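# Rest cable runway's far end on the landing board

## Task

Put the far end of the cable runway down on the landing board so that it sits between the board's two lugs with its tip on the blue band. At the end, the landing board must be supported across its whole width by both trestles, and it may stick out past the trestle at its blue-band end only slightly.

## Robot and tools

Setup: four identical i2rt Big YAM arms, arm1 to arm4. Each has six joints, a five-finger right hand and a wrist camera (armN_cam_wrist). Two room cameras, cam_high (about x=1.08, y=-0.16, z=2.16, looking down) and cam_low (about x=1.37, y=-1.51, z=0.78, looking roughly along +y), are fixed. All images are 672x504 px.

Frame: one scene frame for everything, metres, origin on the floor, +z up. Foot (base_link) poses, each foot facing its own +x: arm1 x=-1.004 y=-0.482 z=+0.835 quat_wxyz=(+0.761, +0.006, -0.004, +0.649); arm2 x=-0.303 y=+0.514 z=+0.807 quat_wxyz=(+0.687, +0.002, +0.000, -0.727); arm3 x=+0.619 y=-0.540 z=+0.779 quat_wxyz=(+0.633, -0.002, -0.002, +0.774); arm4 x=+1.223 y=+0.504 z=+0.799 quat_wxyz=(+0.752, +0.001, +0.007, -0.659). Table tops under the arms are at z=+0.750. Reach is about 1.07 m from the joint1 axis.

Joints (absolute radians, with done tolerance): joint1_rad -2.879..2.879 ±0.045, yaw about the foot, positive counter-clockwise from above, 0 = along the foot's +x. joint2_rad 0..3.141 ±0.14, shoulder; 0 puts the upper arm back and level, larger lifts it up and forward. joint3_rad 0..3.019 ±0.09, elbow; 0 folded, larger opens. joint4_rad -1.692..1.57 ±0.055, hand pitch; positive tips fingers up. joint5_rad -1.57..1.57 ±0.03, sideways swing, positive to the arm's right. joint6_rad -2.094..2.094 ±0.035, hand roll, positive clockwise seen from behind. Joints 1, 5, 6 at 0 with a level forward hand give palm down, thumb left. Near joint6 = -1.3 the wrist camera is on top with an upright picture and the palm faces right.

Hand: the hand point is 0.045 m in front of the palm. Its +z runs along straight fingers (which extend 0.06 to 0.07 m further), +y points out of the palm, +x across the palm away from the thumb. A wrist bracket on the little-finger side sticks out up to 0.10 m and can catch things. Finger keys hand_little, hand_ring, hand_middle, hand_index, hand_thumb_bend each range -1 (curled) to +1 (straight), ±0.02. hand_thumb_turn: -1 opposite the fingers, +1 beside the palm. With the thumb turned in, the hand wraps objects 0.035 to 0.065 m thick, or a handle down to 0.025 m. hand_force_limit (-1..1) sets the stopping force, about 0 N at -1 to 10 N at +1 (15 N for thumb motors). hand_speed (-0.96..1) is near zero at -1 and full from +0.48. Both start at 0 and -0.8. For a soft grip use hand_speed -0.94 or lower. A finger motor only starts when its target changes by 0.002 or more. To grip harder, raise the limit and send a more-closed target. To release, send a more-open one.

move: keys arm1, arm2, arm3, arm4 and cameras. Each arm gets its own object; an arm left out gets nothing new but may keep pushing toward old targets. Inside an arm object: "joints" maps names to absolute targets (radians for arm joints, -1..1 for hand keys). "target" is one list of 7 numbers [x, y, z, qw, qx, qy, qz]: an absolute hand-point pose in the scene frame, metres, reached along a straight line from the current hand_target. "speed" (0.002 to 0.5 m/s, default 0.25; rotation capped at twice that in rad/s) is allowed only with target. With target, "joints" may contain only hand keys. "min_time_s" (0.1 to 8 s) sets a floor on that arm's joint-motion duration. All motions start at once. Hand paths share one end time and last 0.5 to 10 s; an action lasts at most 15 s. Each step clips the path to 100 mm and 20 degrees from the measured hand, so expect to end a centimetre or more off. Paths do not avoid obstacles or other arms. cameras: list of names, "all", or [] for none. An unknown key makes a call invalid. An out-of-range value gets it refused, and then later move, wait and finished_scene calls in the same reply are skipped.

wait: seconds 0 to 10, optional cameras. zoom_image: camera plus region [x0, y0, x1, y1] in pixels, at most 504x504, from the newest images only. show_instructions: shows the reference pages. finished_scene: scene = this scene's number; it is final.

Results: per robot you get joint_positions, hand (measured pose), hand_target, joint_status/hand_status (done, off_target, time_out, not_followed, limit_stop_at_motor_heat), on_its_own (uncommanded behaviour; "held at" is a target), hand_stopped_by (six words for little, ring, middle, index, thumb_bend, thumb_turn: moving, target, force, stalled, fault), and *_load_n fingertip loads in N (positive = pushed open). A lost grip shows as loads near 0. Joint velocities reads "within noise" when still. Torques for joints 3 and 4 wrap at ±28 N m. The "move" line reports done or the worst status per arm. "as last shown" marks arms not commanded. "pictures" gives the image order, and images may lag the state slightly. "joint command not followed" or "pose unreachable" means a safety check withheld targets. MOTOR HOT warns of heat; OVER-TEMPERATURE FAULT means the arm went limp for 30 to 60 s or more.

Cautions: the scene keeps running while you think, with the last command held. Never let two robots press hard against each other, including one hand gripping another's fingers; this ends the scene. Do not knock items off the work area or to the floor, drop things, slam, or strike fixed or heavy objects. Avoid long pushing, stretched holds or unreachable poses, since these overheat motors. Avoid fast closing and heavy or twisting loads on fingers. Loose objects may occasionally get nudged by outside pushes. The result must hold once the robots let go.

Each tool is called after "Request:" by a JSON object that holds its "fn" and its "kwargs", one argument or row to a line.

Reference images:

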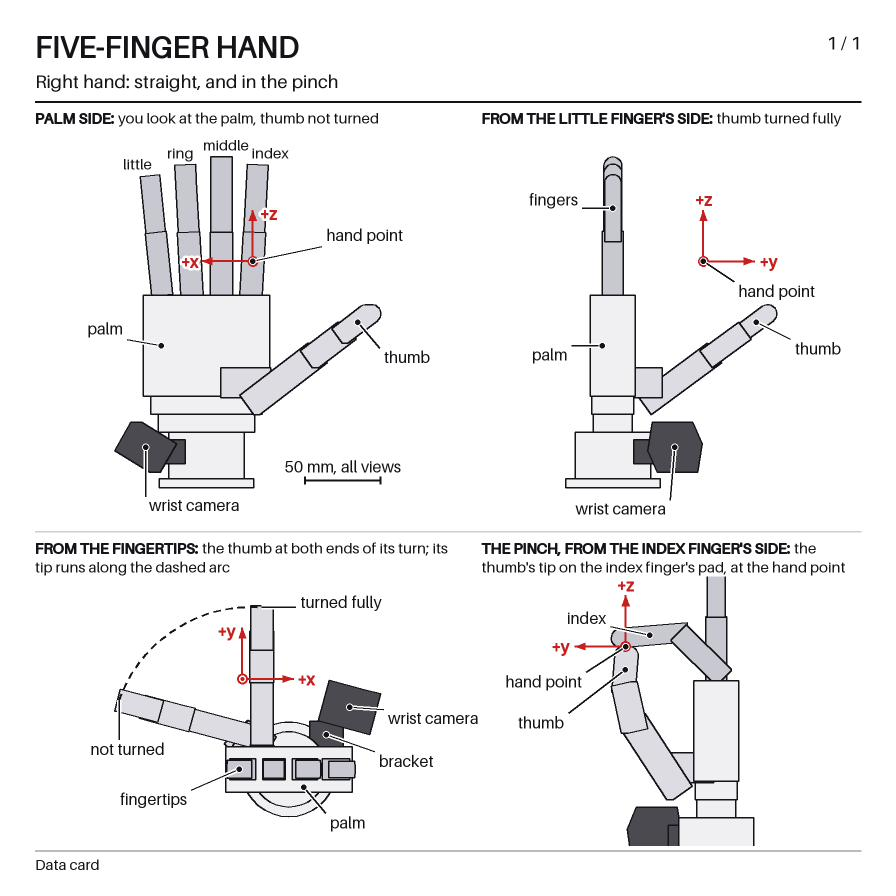

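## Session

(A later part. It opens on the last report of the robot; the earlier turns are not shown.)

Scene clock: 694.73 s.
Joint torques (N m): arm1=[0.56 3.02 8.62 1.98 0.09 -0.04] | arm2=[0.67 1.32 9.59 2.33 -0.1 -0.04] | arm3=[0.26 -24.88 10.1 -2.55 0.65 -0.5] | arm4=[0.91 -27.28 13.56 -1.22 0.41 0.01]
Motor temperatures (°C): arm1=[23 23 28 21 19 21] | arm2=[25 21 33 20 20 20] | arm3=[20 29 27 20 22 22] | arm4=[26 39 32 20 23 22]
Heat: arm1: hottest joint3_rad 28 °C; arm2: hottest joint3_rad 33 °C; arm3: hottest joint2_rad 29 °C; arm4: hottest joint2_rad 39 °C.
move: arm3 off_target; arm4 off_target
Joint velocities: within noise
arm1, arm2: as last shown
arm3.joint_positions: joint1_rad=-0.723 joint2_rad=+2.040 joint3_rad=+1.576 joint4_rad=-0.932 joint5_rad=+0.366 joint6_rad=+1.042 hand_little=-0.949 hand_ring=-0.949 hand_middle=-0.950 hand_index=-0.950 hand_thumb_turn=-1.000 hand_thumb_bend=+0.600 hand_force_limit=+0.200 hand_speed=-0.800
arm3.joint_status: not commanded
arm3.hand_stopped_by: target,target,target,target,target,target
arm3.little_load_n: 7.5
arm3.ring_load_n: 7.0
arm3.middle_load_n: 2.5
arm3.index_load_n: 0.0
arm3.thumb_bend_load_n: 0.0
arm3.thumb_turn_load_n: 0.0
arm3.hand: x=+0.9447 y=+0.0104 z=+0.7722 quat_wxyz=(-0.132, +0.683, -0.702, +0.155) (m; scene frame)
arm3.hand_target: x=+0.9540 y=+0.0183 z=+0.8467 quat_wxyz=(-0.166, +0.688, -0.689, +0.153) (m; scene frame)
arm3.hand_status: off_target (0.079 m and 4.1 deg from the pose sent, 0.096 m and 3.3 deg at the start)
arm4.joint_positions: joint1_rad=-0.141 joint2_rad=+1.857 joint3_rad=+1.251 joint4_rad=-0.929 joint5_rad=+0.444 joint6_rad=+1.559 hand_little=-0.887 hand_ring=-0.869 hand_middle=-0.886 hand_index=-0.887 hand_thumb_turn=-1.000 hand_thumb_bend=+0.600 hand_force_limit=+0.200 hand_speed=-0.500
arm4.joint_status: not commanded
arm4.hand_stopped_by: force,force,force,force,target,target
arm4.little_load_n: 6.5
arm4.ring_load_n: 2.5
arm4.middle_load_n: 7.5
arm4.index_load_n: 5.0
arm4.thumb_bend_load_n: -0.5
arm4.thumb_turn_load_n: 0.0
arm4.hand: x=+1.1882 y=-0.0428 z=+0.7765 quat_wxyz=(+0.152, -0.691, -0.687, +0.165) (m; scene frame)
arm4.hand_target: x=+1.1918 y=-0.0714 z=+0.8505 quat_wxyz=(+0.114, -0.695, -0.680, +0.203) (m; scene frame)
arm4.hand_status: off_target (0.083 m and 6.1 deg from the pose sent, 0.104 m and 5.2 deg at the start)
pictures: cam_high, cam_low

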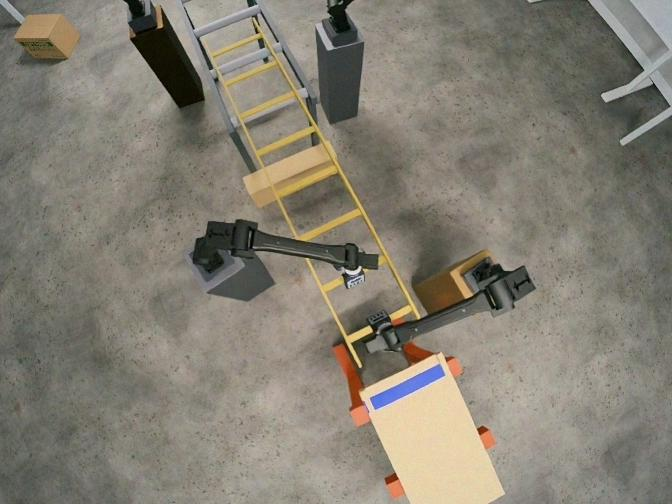

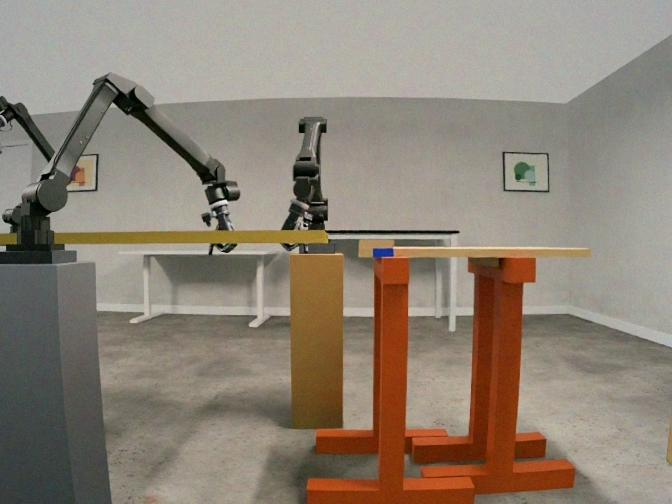

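Request:
{"fn": "move", "kwargs": {
  "arm3": {"target": [1.042, 0.000, 0.865, -0.165, 0.690, -0.690, 0.153], "speed": 0.1},
  "arm4": {"target": [1.280, -0.090, 0.868, 0.115, -0.696, -0.680, 0.2028], "speed": 0.1},
  "cameras": ["cam_low", "cam_high", "arm4_cam_wrist"]
}}

Request:
{"fn": "zoom_image", "kwargs": {
  "camera": "cam_low",
  "region": [240, 170, 460, 300]
}}

Request:
{"fn": "zoom_image", "kwargs": {
  "camera": "cam_high",
  "region": [320, 300, 480, 420]
}}

Scene clock: 714.47 s.
Joint torques (N m): arm1=[0.09 3.19 8.57 1.95 0.09 -0.08] | arm2=[0.79 1.32 9.58 2.33 -0.11 -0.04] | arm3=[-1.14 -25.41 11.62 -2.65 0.85 -0.69] | arm4=[1.55 -27.93 15.51 -1.95 0.46 0]
Motor temperatures (°C): arm1=[23 23 28 20 19 21] | arm2=[25 21 33 20 20 20] | arm3=[20 32 30 20 22 22] | arm4=[26 38 33 20 22 22]
Heat: arm1: hottest joint3_rad 28 °C; arm2: hottest joint3_rad 33 °C; arm3: hottest joint2_rad 32 °C; arm4: hottest joint2_rad 38 °C.
move: arm3 off_target; arm4 off_target
Joint velocities: within noise
arm1, arm2: as last shown
arm3.joint_positions: joint1_rad=-0.838 joint2_rad=+2.094 joint3_rad=+1.692 joint4_rad=-0.953 joint5_rad=+0.325 joint6_rad=+0.927 hand_little=-0.949 hand_ring=-0.949 hand_middle=-0.950 hand_index=-0.950 hand_thumb_turn=-1.000 hand_thumb_bend=+0.600 hand_force_limit=+0.200 hand_speed=-0.800
arm3.joint_status: not commanded
arm3.hand_stopped_by: target,target,target,target,target,target
arm3.little_load_n: 7.0
arm3.ring_load_n: 7.5
arm3.middle_load_n: 4.0
arm3.index_load_n: 0.5
arm3.thumb_bend_load_n: 0.0
arm3.thumb_turn_load_n: 0.0
arm3.hand: x=+1.0177 y=-0.0025 z=+0.7810 quat_wxyz=(-0.130, +0.683, -0.704, +0.146) (m; scene frame)
arm3.hand_target: x=+1.0398 y=-0.0021 z=+0.8618 quat_wxyz=(-0.167, +0.688, -0.690, +0.154) (m; scene frame)
arm3.hand_status: off_target (0.087 m and 4.5 deg from the pose sent, 0.135 m and 4.2 deg at the start)
arm4.joint_positions: joint1_rad=+0.007 joint2_rad=+1.899 joint3_rad=+1.344 joint4_rad=-1.061 joint5_rad=+0.458 joint6_rad=+1.737 hand_little=-0.887 hand_ring=-0.869 hand_middle=-0.886 hand_index=-0.887 hand_thumb_turn=-1.000 hand_thumb_bend=+0.600 hand_force_limit=+0.200 hand_speed=-0.500
arm4.joint_status: not commanded
arm4.hand_stopped_by: force,force,force,force,target,target
arm4.little_load_n: 7.0
arm4.ring_load_n: 3.0
arm4.middle_load_n: 7.5
arm4.index_load_n: 4.5
arm4.thumb_bend_load_n: 0.0
arm4.thumb_turn_load_n: 0.0
arm4.hand: x=+1.2627 y=-0.0564 z=+0.7853 quat_wxyz=(+0.159, -0.693, -0.682, +0.169) (m; scene frame)
arm4.hand_target: x=+1.2788 y=-0.0853 z=+0.8656 quat_wxyz=(+0.113, -0.696, -0.680, +0.203) (m; scene frame)
arm4.hand_status: off_target (0.091 m and 6.3 deg from the pose sent, 0.138 m and 6.1 deg at the start)
pictures: arm4_cam_wrist, cam_high, cam_low
camera_calibration:
arm4_cam_wrist: T_world_to_cam=[[0.872719, 0.219138, -0.43628, -0.744921], [0.408769, -0.816601, 0.407517, -0.882136], [-0.266964, -0.533986, -0.80224, 1.04993], [0, 0, 0, 1]] pos_world=[1.29099, 0.00353493, 0.876786]

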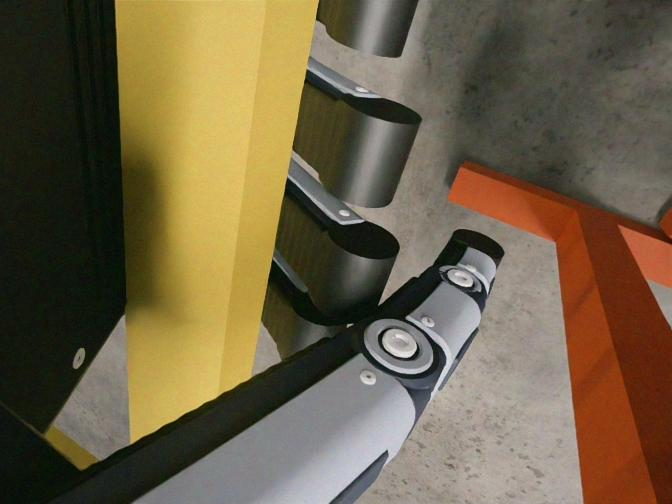

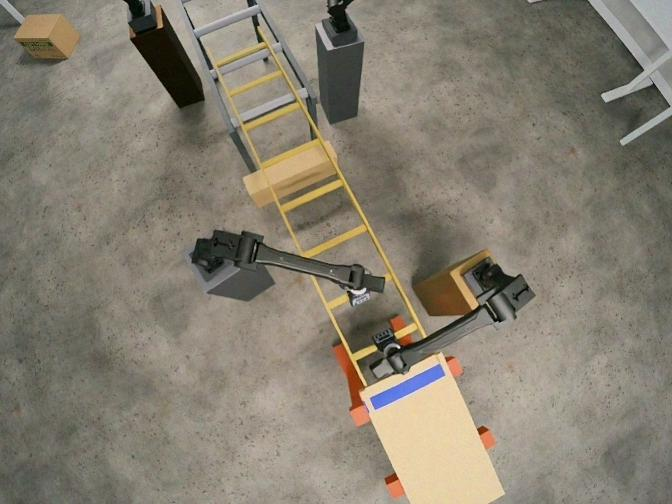

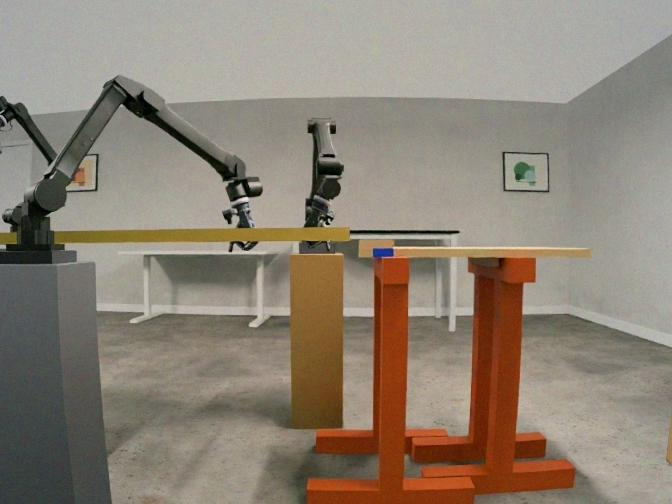

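Scaled by 2.291 from the camera's 672x504 image, which has a finer 960x720 frame.

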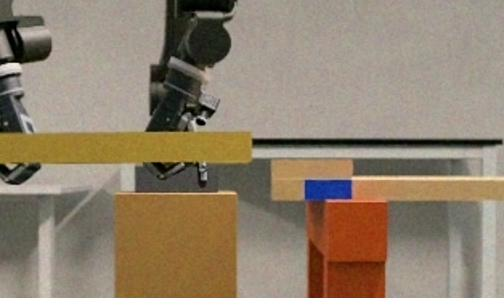

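Scaled by 3.150 from the camera's 672x504 image, which has a finer 960x720 frame.

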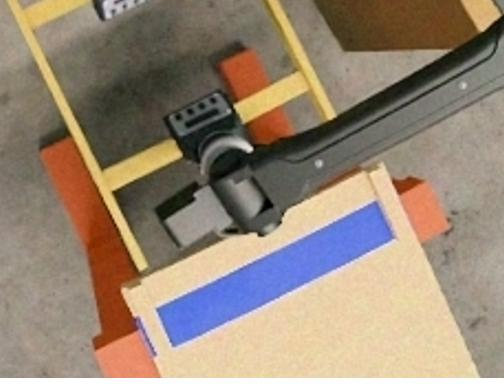

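Request:
{"fn": "move", "kwargs": {
  "arm4": {"joints": {"hand_speed": 0.0, "hand_thumb_bend": 1.0}}
}}

Request:
{"fn": "move", "kwargs": {
  "arm4": {"target": [1.328, -0.090, 0.884, 0.115, -0.696, -0.680, 0.2028], "speed": 0.1, "joints": {"hand_thumb_turn": 1.0}},
  "arm3": {"target": [1.090, -0.003, 0.878, -0.165, 0.690, -0.690, 0.153], "speed": 0.1},
  "cameras": ["cam_low", "cam_high", "arm4_cam_wrist"]
}}

Request:
{"fn": "zoom_image", "kwargs": {
  "camera": "cam_low",
  "region": [240, 170, 460, 300]
}}

Request:
{"fn": "zoom_image", "kwargs": {
  "camera": "cam_high",
  "region": [320, 300, 480, 420]
}}

Scene clock: 758.07 s.
Joint torques (N m): arm1=[0.03 3.37 8.65 1.92 0.09 -0.04] | arm2=[0.79 1.32 9.58 2.33 -0.1 -0.04] | arm3=[-1.14 -25.47 11.6 -2.66 0.85 -0.69] | arm4=[2.02 -28.1 15.41 -1.99 0.34 -0.04]
Motor temperatures (°C): arm1=[23 23 28 20 19 21] | arm2=[25 21 33 20 20 20] | arm3=[20 33 30 20 23 23] | arm4=[26 35 38 20 22 21]
Heat: arm1: hottest joint3_rad 28 °C; arm2: hottest joint3_rad 33 °C; arm3: hottest joint2_rad 33 °C; arm4: hottest joint3_rad 38 °C.
move: arm4 done
Joint velocities: within noise
arm1, arm2, arm3: as last shown
arm3.thumb_bend_load_n: -0.5
arm4.joint_positions: joint1_rad=+0.007 joint2_rad=+1.899 joint3_rad=+1.344 joint4_rad=-1.061 joint5_rad=+0.458 joint6_rad=+1.737 hand_little=-0.887 hand_ring=-0.869 hand_middle=-0.886 hand_index=-0.887 hand_thumb_turn=-1.000 hand_thumb_bend=+1.000 hand_force_limit=+0.200 hand_speed=+0.000
arm4.joint_status: all done
arm4.hand_stopped_by: force,force,force,force,target,target
arm4.little_load_n: 7.0
arm4.ring_load_n: 2.5
arm4.middle_load_n: 7.5
arm4.index_load_n: 4.5
arm4.thumb_bend_load_n: 0.0
arm4.thumb_turn_load_n: 0.0
arm4.hand: x=+1.2627 y=-0.0564 z=+0.7853 quat_wxyz=(+0.159, -0.693, -0.682, +0.169) (m; scene frame)
arm4.hand_target: x=+1.2789 y=-0.0853 z=+0.8656 quat_wxyz=(+0.113, -0.696, -0.680, +0.203) (m; scene frame)
arm4.hand_status: not commanded
pictures: none

Scene clock: 759.67 s.
Joint torques (N m): arm1=[0.44 2.84 8.62 1.84 0.06 -0.09] | arm2=[0.73 1.32 9.58 2.32 -0.1 -0.04] | arm3=[-1.9 -26.58 12.42 -2.45 0.85 -0.77] | arm4=[2.08 -28.16 16.35 -2.22 0.32 0.01]
Motor temperatures (°C): arm1=[23 23 28 20 19 21] | arm2=[25 21 33 20 20 20] | arm3=[20 33 31 20 23 23] | arm4=[26 35 38 20 22 21]
Heat: arm1: hottest joint3_rad 28 °C; arm2: hottest joint3_rad 33 °C; arm3: hottest joint2_rad 33 °C; arm4: hottest joint3_rad 38 °C.
move: arm3 off_target; arm4 off_target
Joint velocities: within noise
arm1, arm2: as last shown
arm3.joint_positions: joint1_rad=-0.888 joint2_rad=+2.161 joint3_rad=+1.820 joint4_rad=-1.010 joint5_rad=+0.308 joint6_rad=+0.876 hand_little=-0.949 hand_ring=-0.949 hand_middle=-0.950 hand_index=-0.950 hand_thumb_turn=-1.000 hand_thumb_bend=+0.600 hand_force_limit=+0.200 hand_speed=-0.800
arm3.joint_status: not commanded
arm3.hand_stopped_by: target,target,target,target,target,target
arm3.little_load_n: 7.5
arm3.ring_load_n: 7.5
arm3.middle_load_n: 3.5
arm3.index_load_n: 0.0
arm3.thumb_bend_load_n: 0.0
arm3.thumb_turn_load_n: 0.0
arm3.hand: x=+1.0580 y=-0.0014 z=+0.7859 quat_wxyz=(-0.124, +0.684, -0.704, +0.143) (m; scene frame)
arm3.hand_target: x=+1.0869 y=-0.0058 z=+0.8747 quat_wxyz=(-0.168, +0.687, -0.690, +0.155) (m; scene frame)
arm3.hand_status: off_target (0.098 m and 5.1 deg from the pose sent, 0.121 m and 4.5 deg at the start; pose on its path clipped on 16 of 47 steps)
arm4.joint_positions: joint1_rad=+0.088 joint2_rad=+1.916 joint3_rad=+1.385 joint4_rad=-1.136 joint5_rad=+0.464 joint6_rad=+1.824 hand_little=-0.886 hand_ring=-0.869 hand_middle=-0.886 hand_index=-0.887 hand_thumb_turn=+0.917 hand_thumb_bend=+1.000 hand_force_limit=+0.200 hand_speed=+0.000
arm4.joint_status: hand_thumb_turn off_target (ended at +0.917, target +1.000)
arm4.hand_stopped_by: force,force,force,force,target,stalled
arm4.little_load_n: 11.5
arm4.ring_load_n: 4.5
arm4.middle_load_n: 6.5
arm4.index_load_n: 1.0
arm4.thumb_bend_load_n: 1.0
arm4.thumb_turn_load_n: -27.0
arm4.hand: x=+1.3041 y=-0.0535 z=+0.7897 quat_wxyz=(+0.166, -0.690, -0.684, +0.171) (m; scene frame)
arm4.hand_target: x=+1.3253 y=-0.0828 z=+0.8776 quat_wxyz=(+0.113, -0.696, -0.680, +0.203) (m; scene frame)
arm4.hand_status: off_target (0.104 m and 7.0 deg from the pose sent, 0.123 m and 6.3 deg at the start; pose on its path clipped on 41 of 48 steps)
pictures: arm4_cam_wrist, cam_high, cam_low
camera_calibration:
arm4_cam_wrist: T_world_to_cam=[[0.866249, 0.2269, -0.445117, -0.764001], [0.416851, -0.81935, 0.393574, -0.898121], [-0.275404, -0.526481, -0.804345, 1.07914], [0, 0, 0, 1]] pos_world=[1.3334, 0.0056229, 0.881408]

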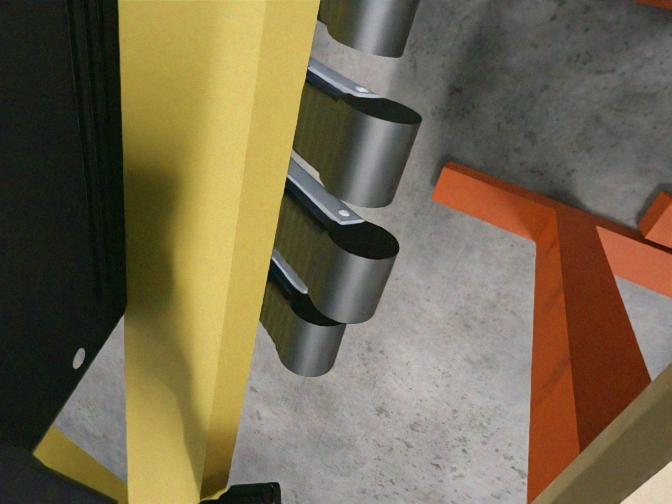

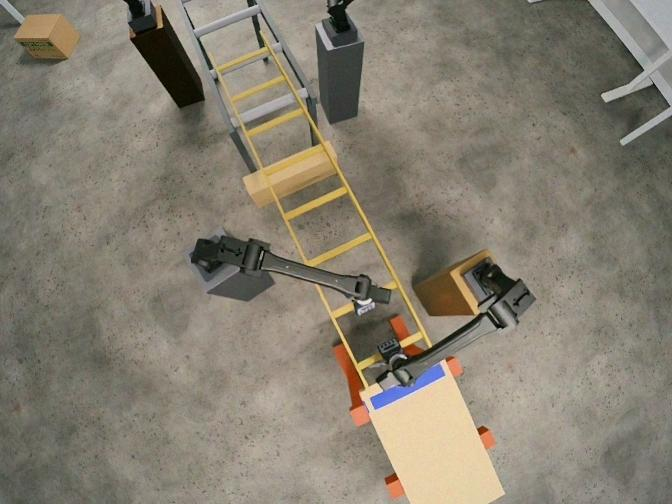

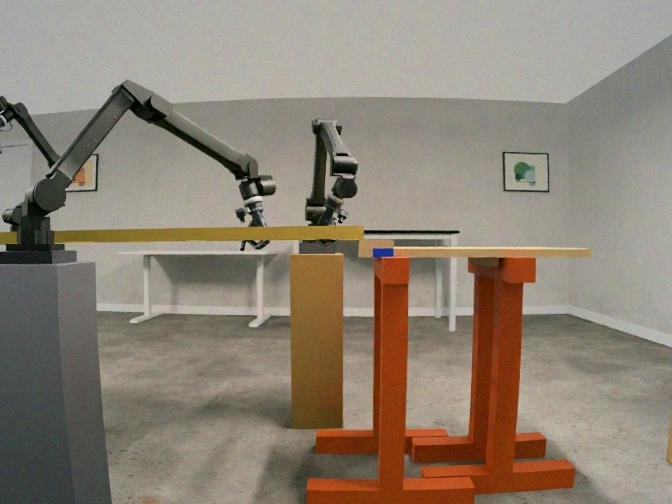

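Scaled by 2.291 from the camera's 672x504 image, which has a finer 960x720 frame.

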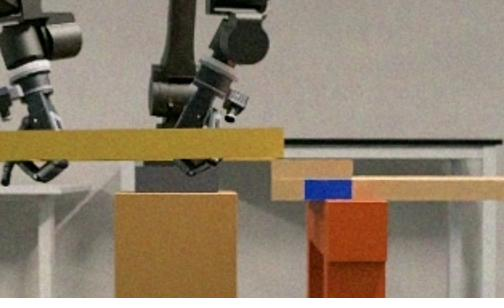

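Scaled by 3.150 from the camera's 672x504 image, which has a finer 960x720 frame.

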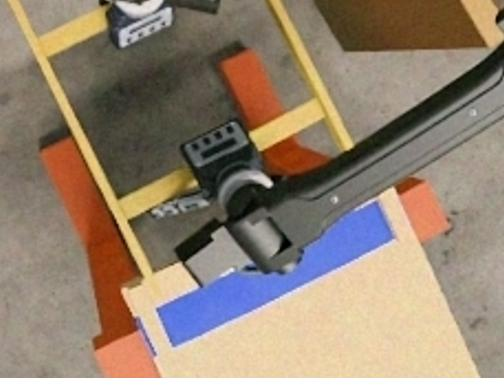

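Request:
{"fn": "move", "kwargs": {
  "arm4": {"joints": {"hand_thumb_turn": 0.4}},
  "cameras": ["cam_high", "arm4_cam_wrist"]
}}

Request:
{"fn": "zoom_image", "kwargs": {
  "camera": "cam_high",
  "region": [345, 360, 405, 420]
}}

Request:
{"fn": "zoom_image", "kwargs": {
  "camera": "cam_high",
  "region": [400, 320, 480, 400]
}}

Scene clock: 770.93 s.
Joint torques (N m): arm1=[0.91 2.67 8.62 1.94 0.09 -0.08] | arm2=[0.73 1.32 9.58 2.32 -0.11 -0.04] | arm3=[-1.85 -26.52 12.4 -2.45 0.86 -0.77] | arm4=[2.02 -29.63 16.34 -2.5 0.34 0.01]
Motor temperatures (°C): arm1=[23 23 28 20 19 21] | arm2=[25 21 33 20 20 20] | arm3=[20 35 31 20 23 23] | arm4=[26 35 38 20 22 21]
Heat: arm1: hottest joint3_rad 28 °C; arm2: hottest joint3_rad 33 °C; arm3: hottest joint2_rad 35 °C; arm4: hottest joint3_rad 38 °C.
move: arm4 done
Joint velocities: within noise
arm1, arm2, arm3: as last shown
arm1.thumb_bend_load_n: -0.5
arm3.joint_positions: joint1_rad=-0.888 joint2_rad=+2.161 joint3_rad=+1.820 joint4_rad=-1.011 joint5_rad=+0.308 joint6_rad=+0.876 hand_little=-0.949 hand_ring=-0.949 hand_middle=-0.950 hand_index=-0.950 hand_thumb_turn=-1.000 hand_thumb_bend=+0.600 hand_force_limit=+0.200 hand_speed=-0.800
arm3.hand: x=+1.0580 y=-0.0015 z=+0.7859 quat_wxyz=(-0.124, +0.684, -0.704, +0.144) (m; scene frame)
arm3.hand_target: x=+1.0870 y=-0.0058 z=+0.8747 quat_wxyz=(-0.168, +0.687, -0.690, +0.155) (m; scene frame)
arm4.joint_positions: joint1_rad=+0.088 joint2_rad=+1.916 joint3_rad=+1.385 joint4_rad=-1.137 joint5_rad=+0.464 joint6_rad=+1.831 hand_little=-0.886 hand_ring=-0.869 hand_middle=-0.886 hand_index=-0.887 hand_thumb_turn=+0.400 hand_thumb_bend=+1.000 hand_force_limit=+0.200 hand_speed=+0.000
arm4.joint_status: all done
arm4.hand_stopped_by: force,force,force,force,target,target
arm4.little_load_n: 10.5
arm4.ring_load_n: 4.5
arm4.middle_load_n: 7.0
arm4.index_load_n: 3.0
arm4.thumb_bend_load_n: 0.0
arm4.thumb_turn_load_n: 0.0
arm4.hand: x=+1.3038 y=-0.0536 z=+0.7898 quat_wxyz=(+0.166, -0.692, -0.681, +0.171) (m; scene frame)
arm4.hand_target: x=+1.3253 y=-0.0828 z=+0.8777 quat_wxyz=(+0.113, -0.695, -0.680, +0.203) (m; scene frame)
arm4.hand_status: not commanded
pictures: arm4_cam_wrist, cam_high
camera_calibration:
arm4_cam_wrist: T_world_to_cam=[[0.867422, 0.221106, -0.445749, -0.765044], [0.412277, -0.820941, 0.395073, -0.893451], [-0.27858, -0.526467, -0.803259, 1.0824], [0, 0, 0, 1]] pos_world=[1.3335, 0.00553167, 0.881408]

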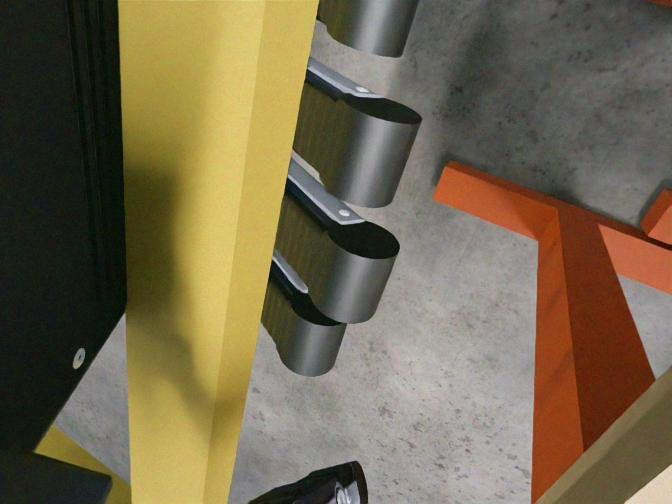

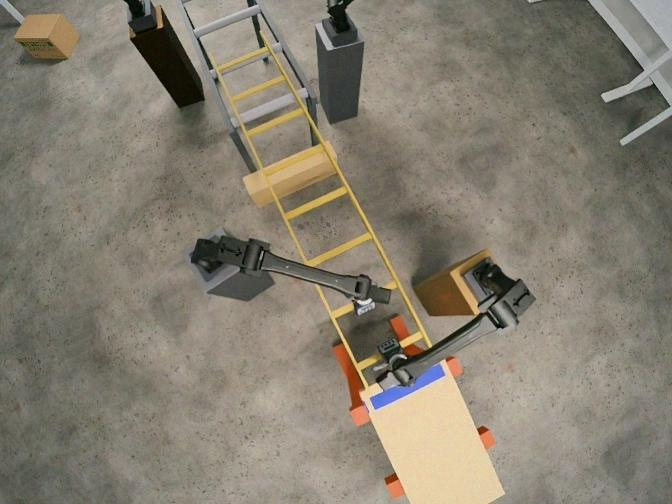

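Scaled by 8.400 from the camera's 672x504 image, which has a finer 960x720 frame.

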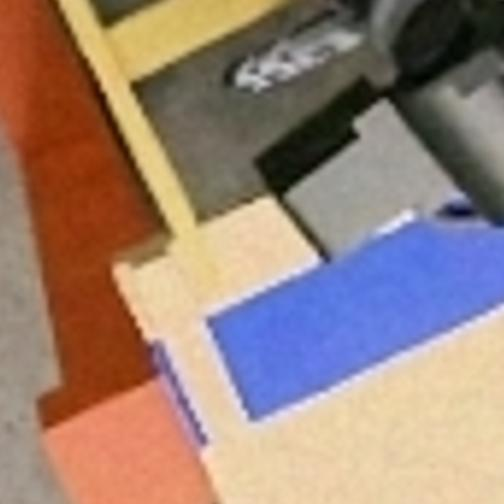

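Scaled by 6.300 from the camera's 672x504 image, which has a finer 960x720 frame.

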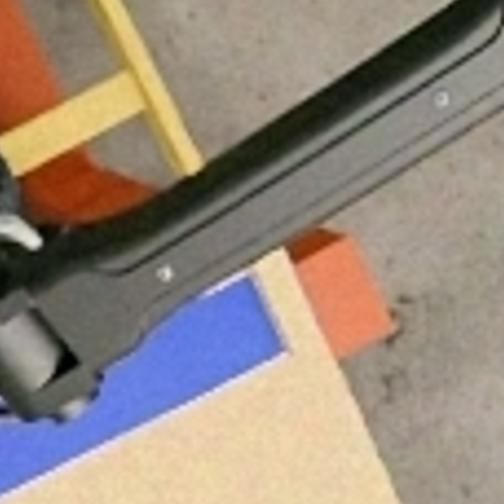

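Request:
{"fn": "move", "kwargs": {
  "arm4": {"target": [1.386, -0.082, 0.886, 0.115, -0.696, -0.680, 0.2028], "speed": 0.1},
  "arm3": {"target": [1.147, -0.003, 0.884, -0.165, 0.690, -0.690, 0.153], "speed": 0.1},
  "cameras": ["cam_low", "cam_high", "arm4_cam_wrist"]
}}

Request:
{"fn": "zoom_image", "kwargs": {
  "camera": "cam_low",
  "region": [280, 180, 460, 290]
}}

Request:
{"fn": "zoom_image", "kwargs": {
  "camera": "cam_high",
  "region": [345, 360, 405, 420]
}}

Request:
{"fn": "zoom_image", "kwargs": {
  "camera": "cam_high",
  "region": [400, 320, 480, 400]
}}

Scene clock: 786.03 s.
Joint torques (N m): arm1=[-0.15 3.66 8.76 1.91 0.07 -0.1] | arm2=[0.73 1.32 9.58 2.32 -0.11 -0.04] | arm3=[-2.49 -27.46 12.71 -2.4 0.85 -0.76] | arm4=[3.43 -29.92 15.71 -2.67 0.31 0.06]
Motor temperatures (°C): arm1=[23 23 28 20 19 21] | arm2=[25 21 33 20 20 20] | arm3=[20 36 32 20 23 23] | arm4=[26 34 38 20 22 21]
Heat: arm1: hottest joint3_rad 28 °C; arm2: hottest joint3_rad 33 °C; arm3: hottest joint2_rad 36 °C; arm4: hottest joint3_rad 38 °C.
move: arm3 off_target; arm4 off_target
Joint velocities: within noise
arm1, arm2: as last shown
arm1.index_load_n: 0.5
arm1.thumb_bend_load_n: 0.0
arm3.joint_positions: joint1_rad=-0.933 joint2_rad=+2.266 joint3_rad=+1.977 joint4_rad=-1.043 joint5_rad=+0.291 joint6_rad=+0.823 hand_little=-0.949 hand_ring=-0.949 hand_middle=-0.950 hand_index=-0.950 hand_thumb_turn=-1.000 hand_thumb_bend=+0.600 hand_force_limit=+0.200 hand_speed=-0.800
arm3.joint_status: not commanded
arm3.hand_stopped_by: target,target,target,target,target,target
arm3.little_load_n: 6.5
arm3.ring_load_n: 7.0
arm3.middle_load_n: 3.5
arm3.index_load_n: 0.0
arm3.thumb_bend_load_n: 0.0
arm3.thumb_turn_load_n: 0.0
arm3.hand: x=+1.1036 y=+0.0063 z=+0.7760 quat_wxyz=(-0.126, +0.687, -0.702, +0.140) (m; scene frame)
arm3.hand_target: x=+1.1373 y=-0.0043 z=+0.8653 quat_wxyz=(-0.168, +0.687, -0.690, +0.155) (m; scene frame)
arm3.hand_status: off_target (0.117 m and 4.9 deg from the pose sent, 0.133 m and 5.1 deg at the start; pose on its path clipped on 35 of 39 steps)
arm4.joint_positions: joint1_rad=+0.180 joint2_rad=+1.949 joint3_rad=+1.393 joint4_rad=-1.156 joint5_rad=+0.464 joint6_rad=+1.931 hand_little=-0.886 hand_ring=-0.869 hand_middle=-0.886 hand_index=-0.887 hand_thumb_turn=+0.400 hand_thumb_bend=+1.000 hand_force_limit=+0.200 hand_speed=+0.000
arm4.joint_status: not commanded
arm4.hand_stopped_by: force,force,force,force,target,target
arm4.little_load_n: 9.0
arm4.ring_load_n: 3.5
arm4.middle_load_n: 7.5
arm4.index_load_n: 4.0
arm4.thumb_bend_load_n: 0.0
arm4.thumb_turn_load_n: 0.0
arm4.hand: x=+1.3505 y=-0.0441 z=+0.7760 quat_wxyz=(+0.168, -0.690, -0.681, +0.176) (m; scene frame)
arm4.hand_target: x=+1.3773 y=-0.0700 z=+0.8631 quat_wxyz=(+0.113, -0.696, -0.680, +0.202) (m; scene frame)
arm4.hand_status: off_target (0.122 m and 6.8 deg from the pose sent, 0.130 m and 7.0 deg at the start; pose on its path clipped on 35 of 39 steps)
pictures: arm4_cam_wrist, cam_high, cam_low
camera_calibration:
arm4_cam_wrist: T_world_to_cam=[[0.862195, 0.222429, -0.455132, -0.799325], [0.419192, -0.817717, 0.394482, -0.908186], [-0.284425, -0.530908, -0.798272, 1.09318], [0, 0, 0, 1]] pos_world=[1.38081, 0.0155298, 0.867118]

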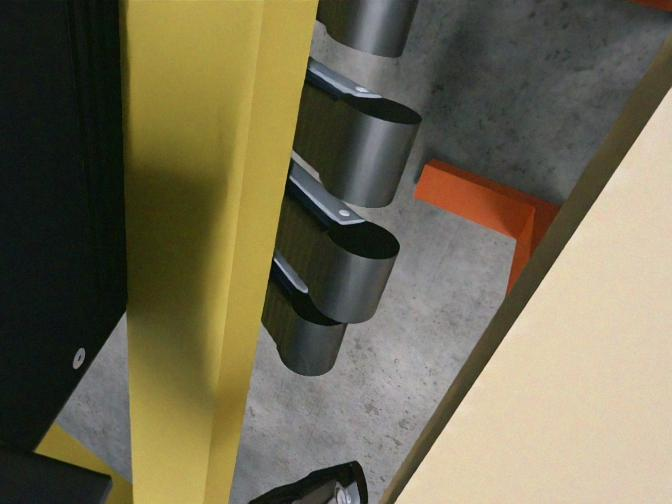

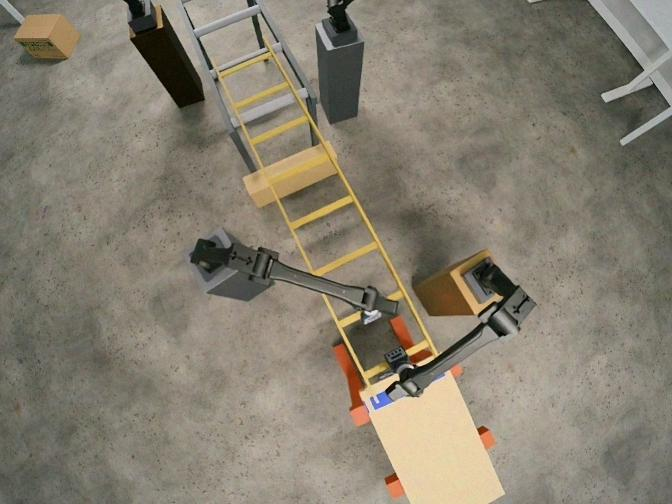

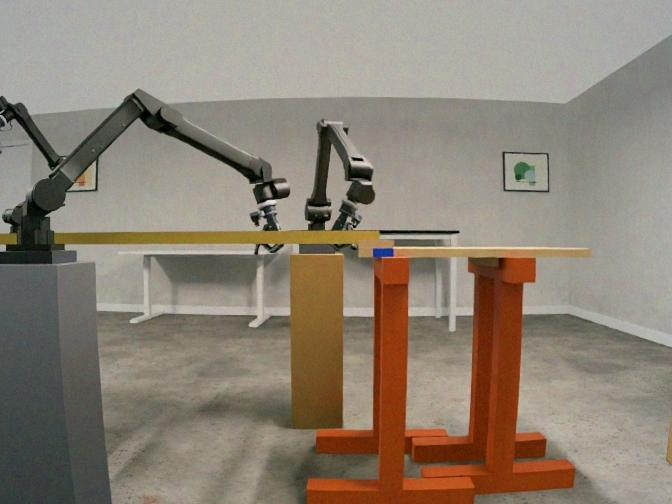

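Scaled by 2.800 from the camera's 672x504 image, which has a finer 960x720 frame.

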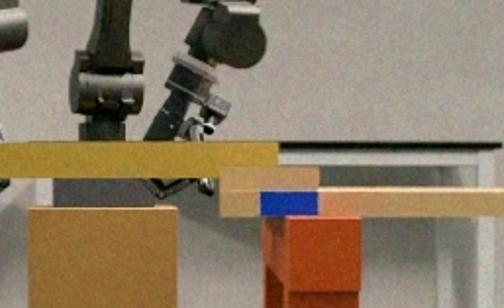

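Scaled by 8.400 from the camera's 672x504 image, which has a finer 960x720 frame.

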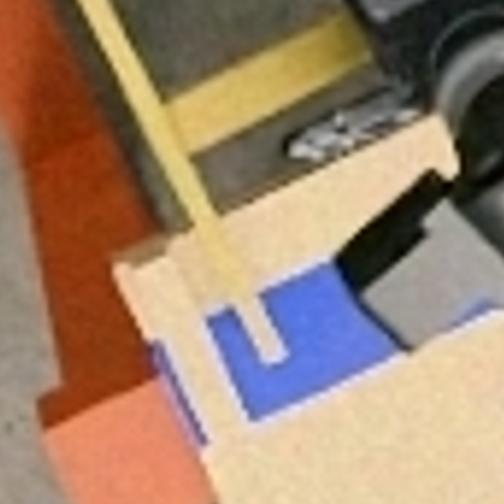

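Scaled by 6.300 from the camera's 672x504 image, which has a finer 960x720 frame.

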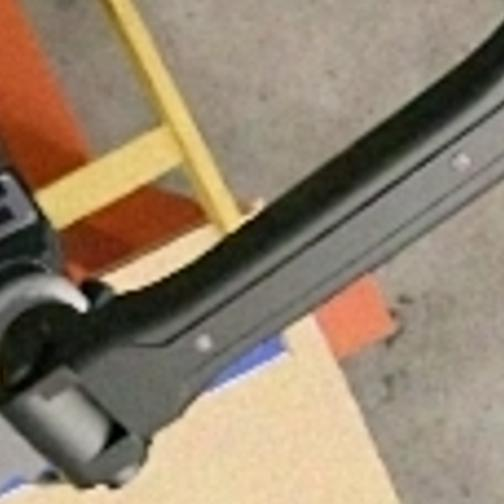

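Request:
{"fn": "move", "kwargs": {
  "arm4": {"target": [1.388, -0.083, 0.864, 0.115, -0.696, -0.680, 0.2028], "speed": 0.06},
  "arm3": {"target": [1.148, -0.014, 0.868, -0.165, 0.690, -0.690, 0.153], "speed": 0.06},
  "cameras": ["cam_low", "cam_high", "arm4_cam_wrist"]
}}

Request:
{"fn": "zoom_image", "kwargs": {
  "camera": "cam_low",
  "region": [280, 180, 460, 290]
}}

Request:
{"fn": "zoom_image", "kwargs": {
  "camera": "cam_high",
  "region": [345, 360, 405, 420]
}}

Request:
{"fn": "zoom_image", "kwargs": {
  "camera": "cam_high",
  "region": [400, 320, 480, 400]
}}

Scene clock: 803.37 s.
Joint torques (N m): arm1=[0.79 3.19 8.76 2.03 0.06 -0.05] | arm2=[0.73 1.26 9.58 2.32 -0.1 -0.04] | arm3=[-3.14 -28.04 11.28 -1.83 0.86 -0.87] | arm4=[3.19 -29.57 15.87 -2.36 0.23 0.15]
Motor temperatures (°C): arm1=[23 23 28 20 19 21] | arm2=[25 21 33 19 20 20] | arm3=[20 33 32 20 23 23] | arm4=[26 35 42 20 22 21]
Heat: arm1: hottest joint3_rad 28 °C; arm2: hottest joint3_rad 33 °C; arm3: hottest joint2_rad 33 °C; arm4: hottest joint3_rad 42 °C.
move: arm3 off_target; arm4 off_target
Joint velocities: within noise
arm1, arm2: as last shown
arm1.index_load_n: 0.0
arm2.ring_load_n: -0.5
arm3.joint_positions: joint1_rad=-0.942 joint2_rad=+2.266 joint3_rad=+1.977 joint4_rad=-1.043 joint5_rad=+0.287 joint6_rad=+0.817 hand_little=-0.949 hand_ring=-0.949 hand_middle=-0.950 hand_index=-0.950 hand_thumb_turn=-1.000 hand_thumb_bend=+0.600 hand_force_limit=+0.200 hand_speed=-0.800
arm3.joint_status: not commanded
arm3.hand_stopped_by: target,target,target,target,target,target
arm3.little_load_n: 6.5
arm3.ring_load_n: 7.5
arm3.middle_load_n: 4.0
arm3.index_load_n: 0.5
arm3.thumb_bend_load_n: 0.0
arm3.thumb_turn_load_n: 0.0
arm3.hand: x=+1.1075 y=+0.0023 z=+0.7760 quat_wxyz=(-0.125, +0.686, -0.703, +0.139) (m; scene frame)
arm3.hand_target: x=+1.1440 y=-0.0155 z=+0.8628 quat_wxyz=(-0.166, +0.687, -0.690, +0.156) (m; scene frame)
arm3.hand_status: off_target (0.102 m and 5.1 deg from the pose sent, 0.104 m and 4.9 deg at the start; pose on its path clipped on 26 of 33 steps)
arm4.joint_positions: joint1_rad=+0.184 joint2_rad=+1.966 joint3_rad=+1.421 joint4_rad=-1.177 joint5_rad=+0.464 joint6_rad=+1.942 hand_little=-0.886 hand_ring=-0.869 hand_middle=-0.886 hand_index=-0.887 hand_thumb_turn=+0.400 hand_thumb_bend=+1.000 hand_force_limit=+0.200 hand_speed=+0.000
arm4.joint_status: not commanded
arm4.hand_stopped_by: force,force,force,force,target,target
arm4.little_load_n: 9.5
arm4.ring_load_n: 3.5
arm4.middle_load_n: 6.5
arm4.index_load_n: 2.5
arm4.thumb_bend_load_n: 0.0
arm4.thumb_turn_load_n: 0.0
arm4.hand: x=+1.3540 y=-0.0489 z=+0.7757 quat_wxyz=(+0.171, -0.692, -0.680, +0.175) (m; scene frame)
arm4.hand_target: x=+1.3853 y=-0.0770 z=+0.8612 quat_wxyz=(+0.113, -0.696, -0.680, +0.202) (m; scene frame)
arm4.hand_status: off_target (0.101 m and 7.2 deg from the pose sent, 0.103 m and 6.8 deg at the start; pose on its path clipped on 24 of 33 steps)
pictures: arm4_cam_wrist, cam_high, cam_low
camera_calibration:
arm4_cam_wrist: T_world_to_cam=[[0.862064, 0.219453, -0.456822, -0.80003], [0.415547, -0.822069, 0.38926, -0.904663], [-0.290114, -0.525398, -0.799869, 1.10061], [0, 0, 0, 1]] pos_world=[1.38491, 0.0101341, 0.867025]

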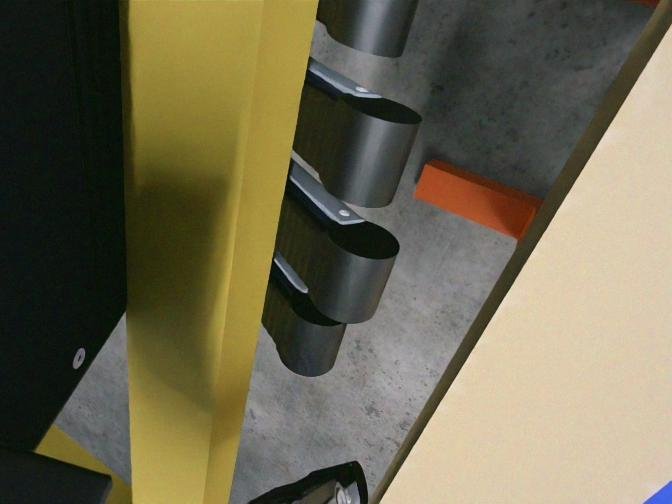

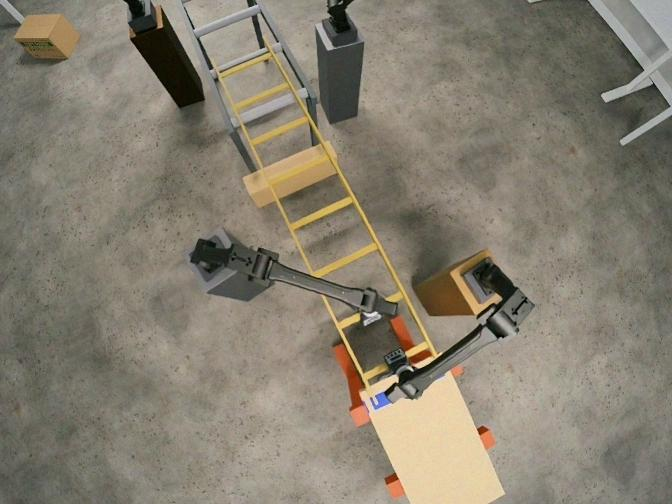

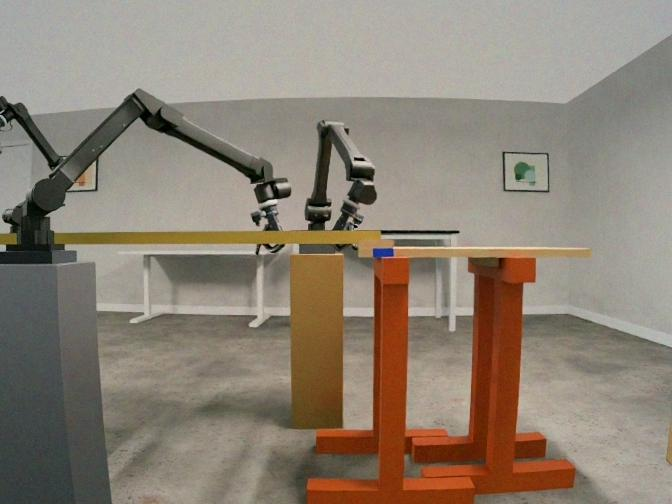

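Scaled by 2.800 from the camera's 672x504 image, which has a finer 960x720 frame.

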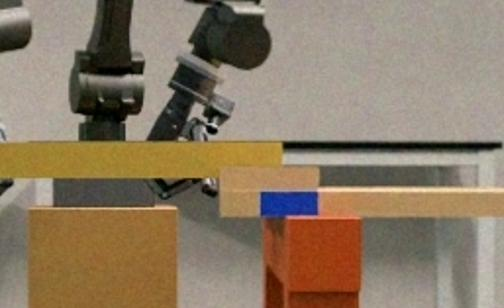

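Scaled by 8.400 from the camera's 672x504 image, which has a finer 960x720 frame.

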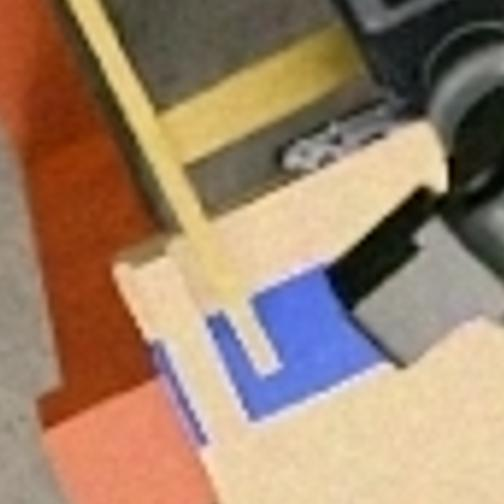

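Scaled by 6.300 from the camera's 672x504 image, which has a finer 960x720 frame.

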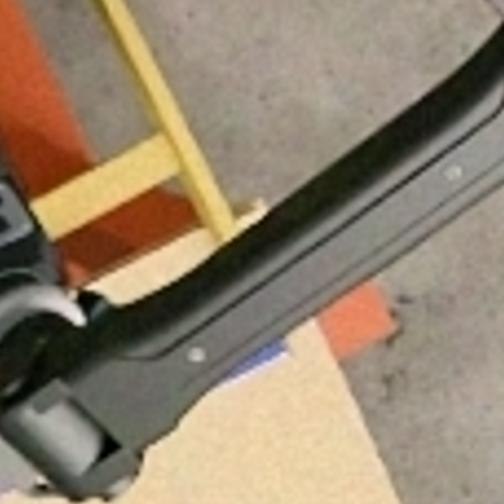

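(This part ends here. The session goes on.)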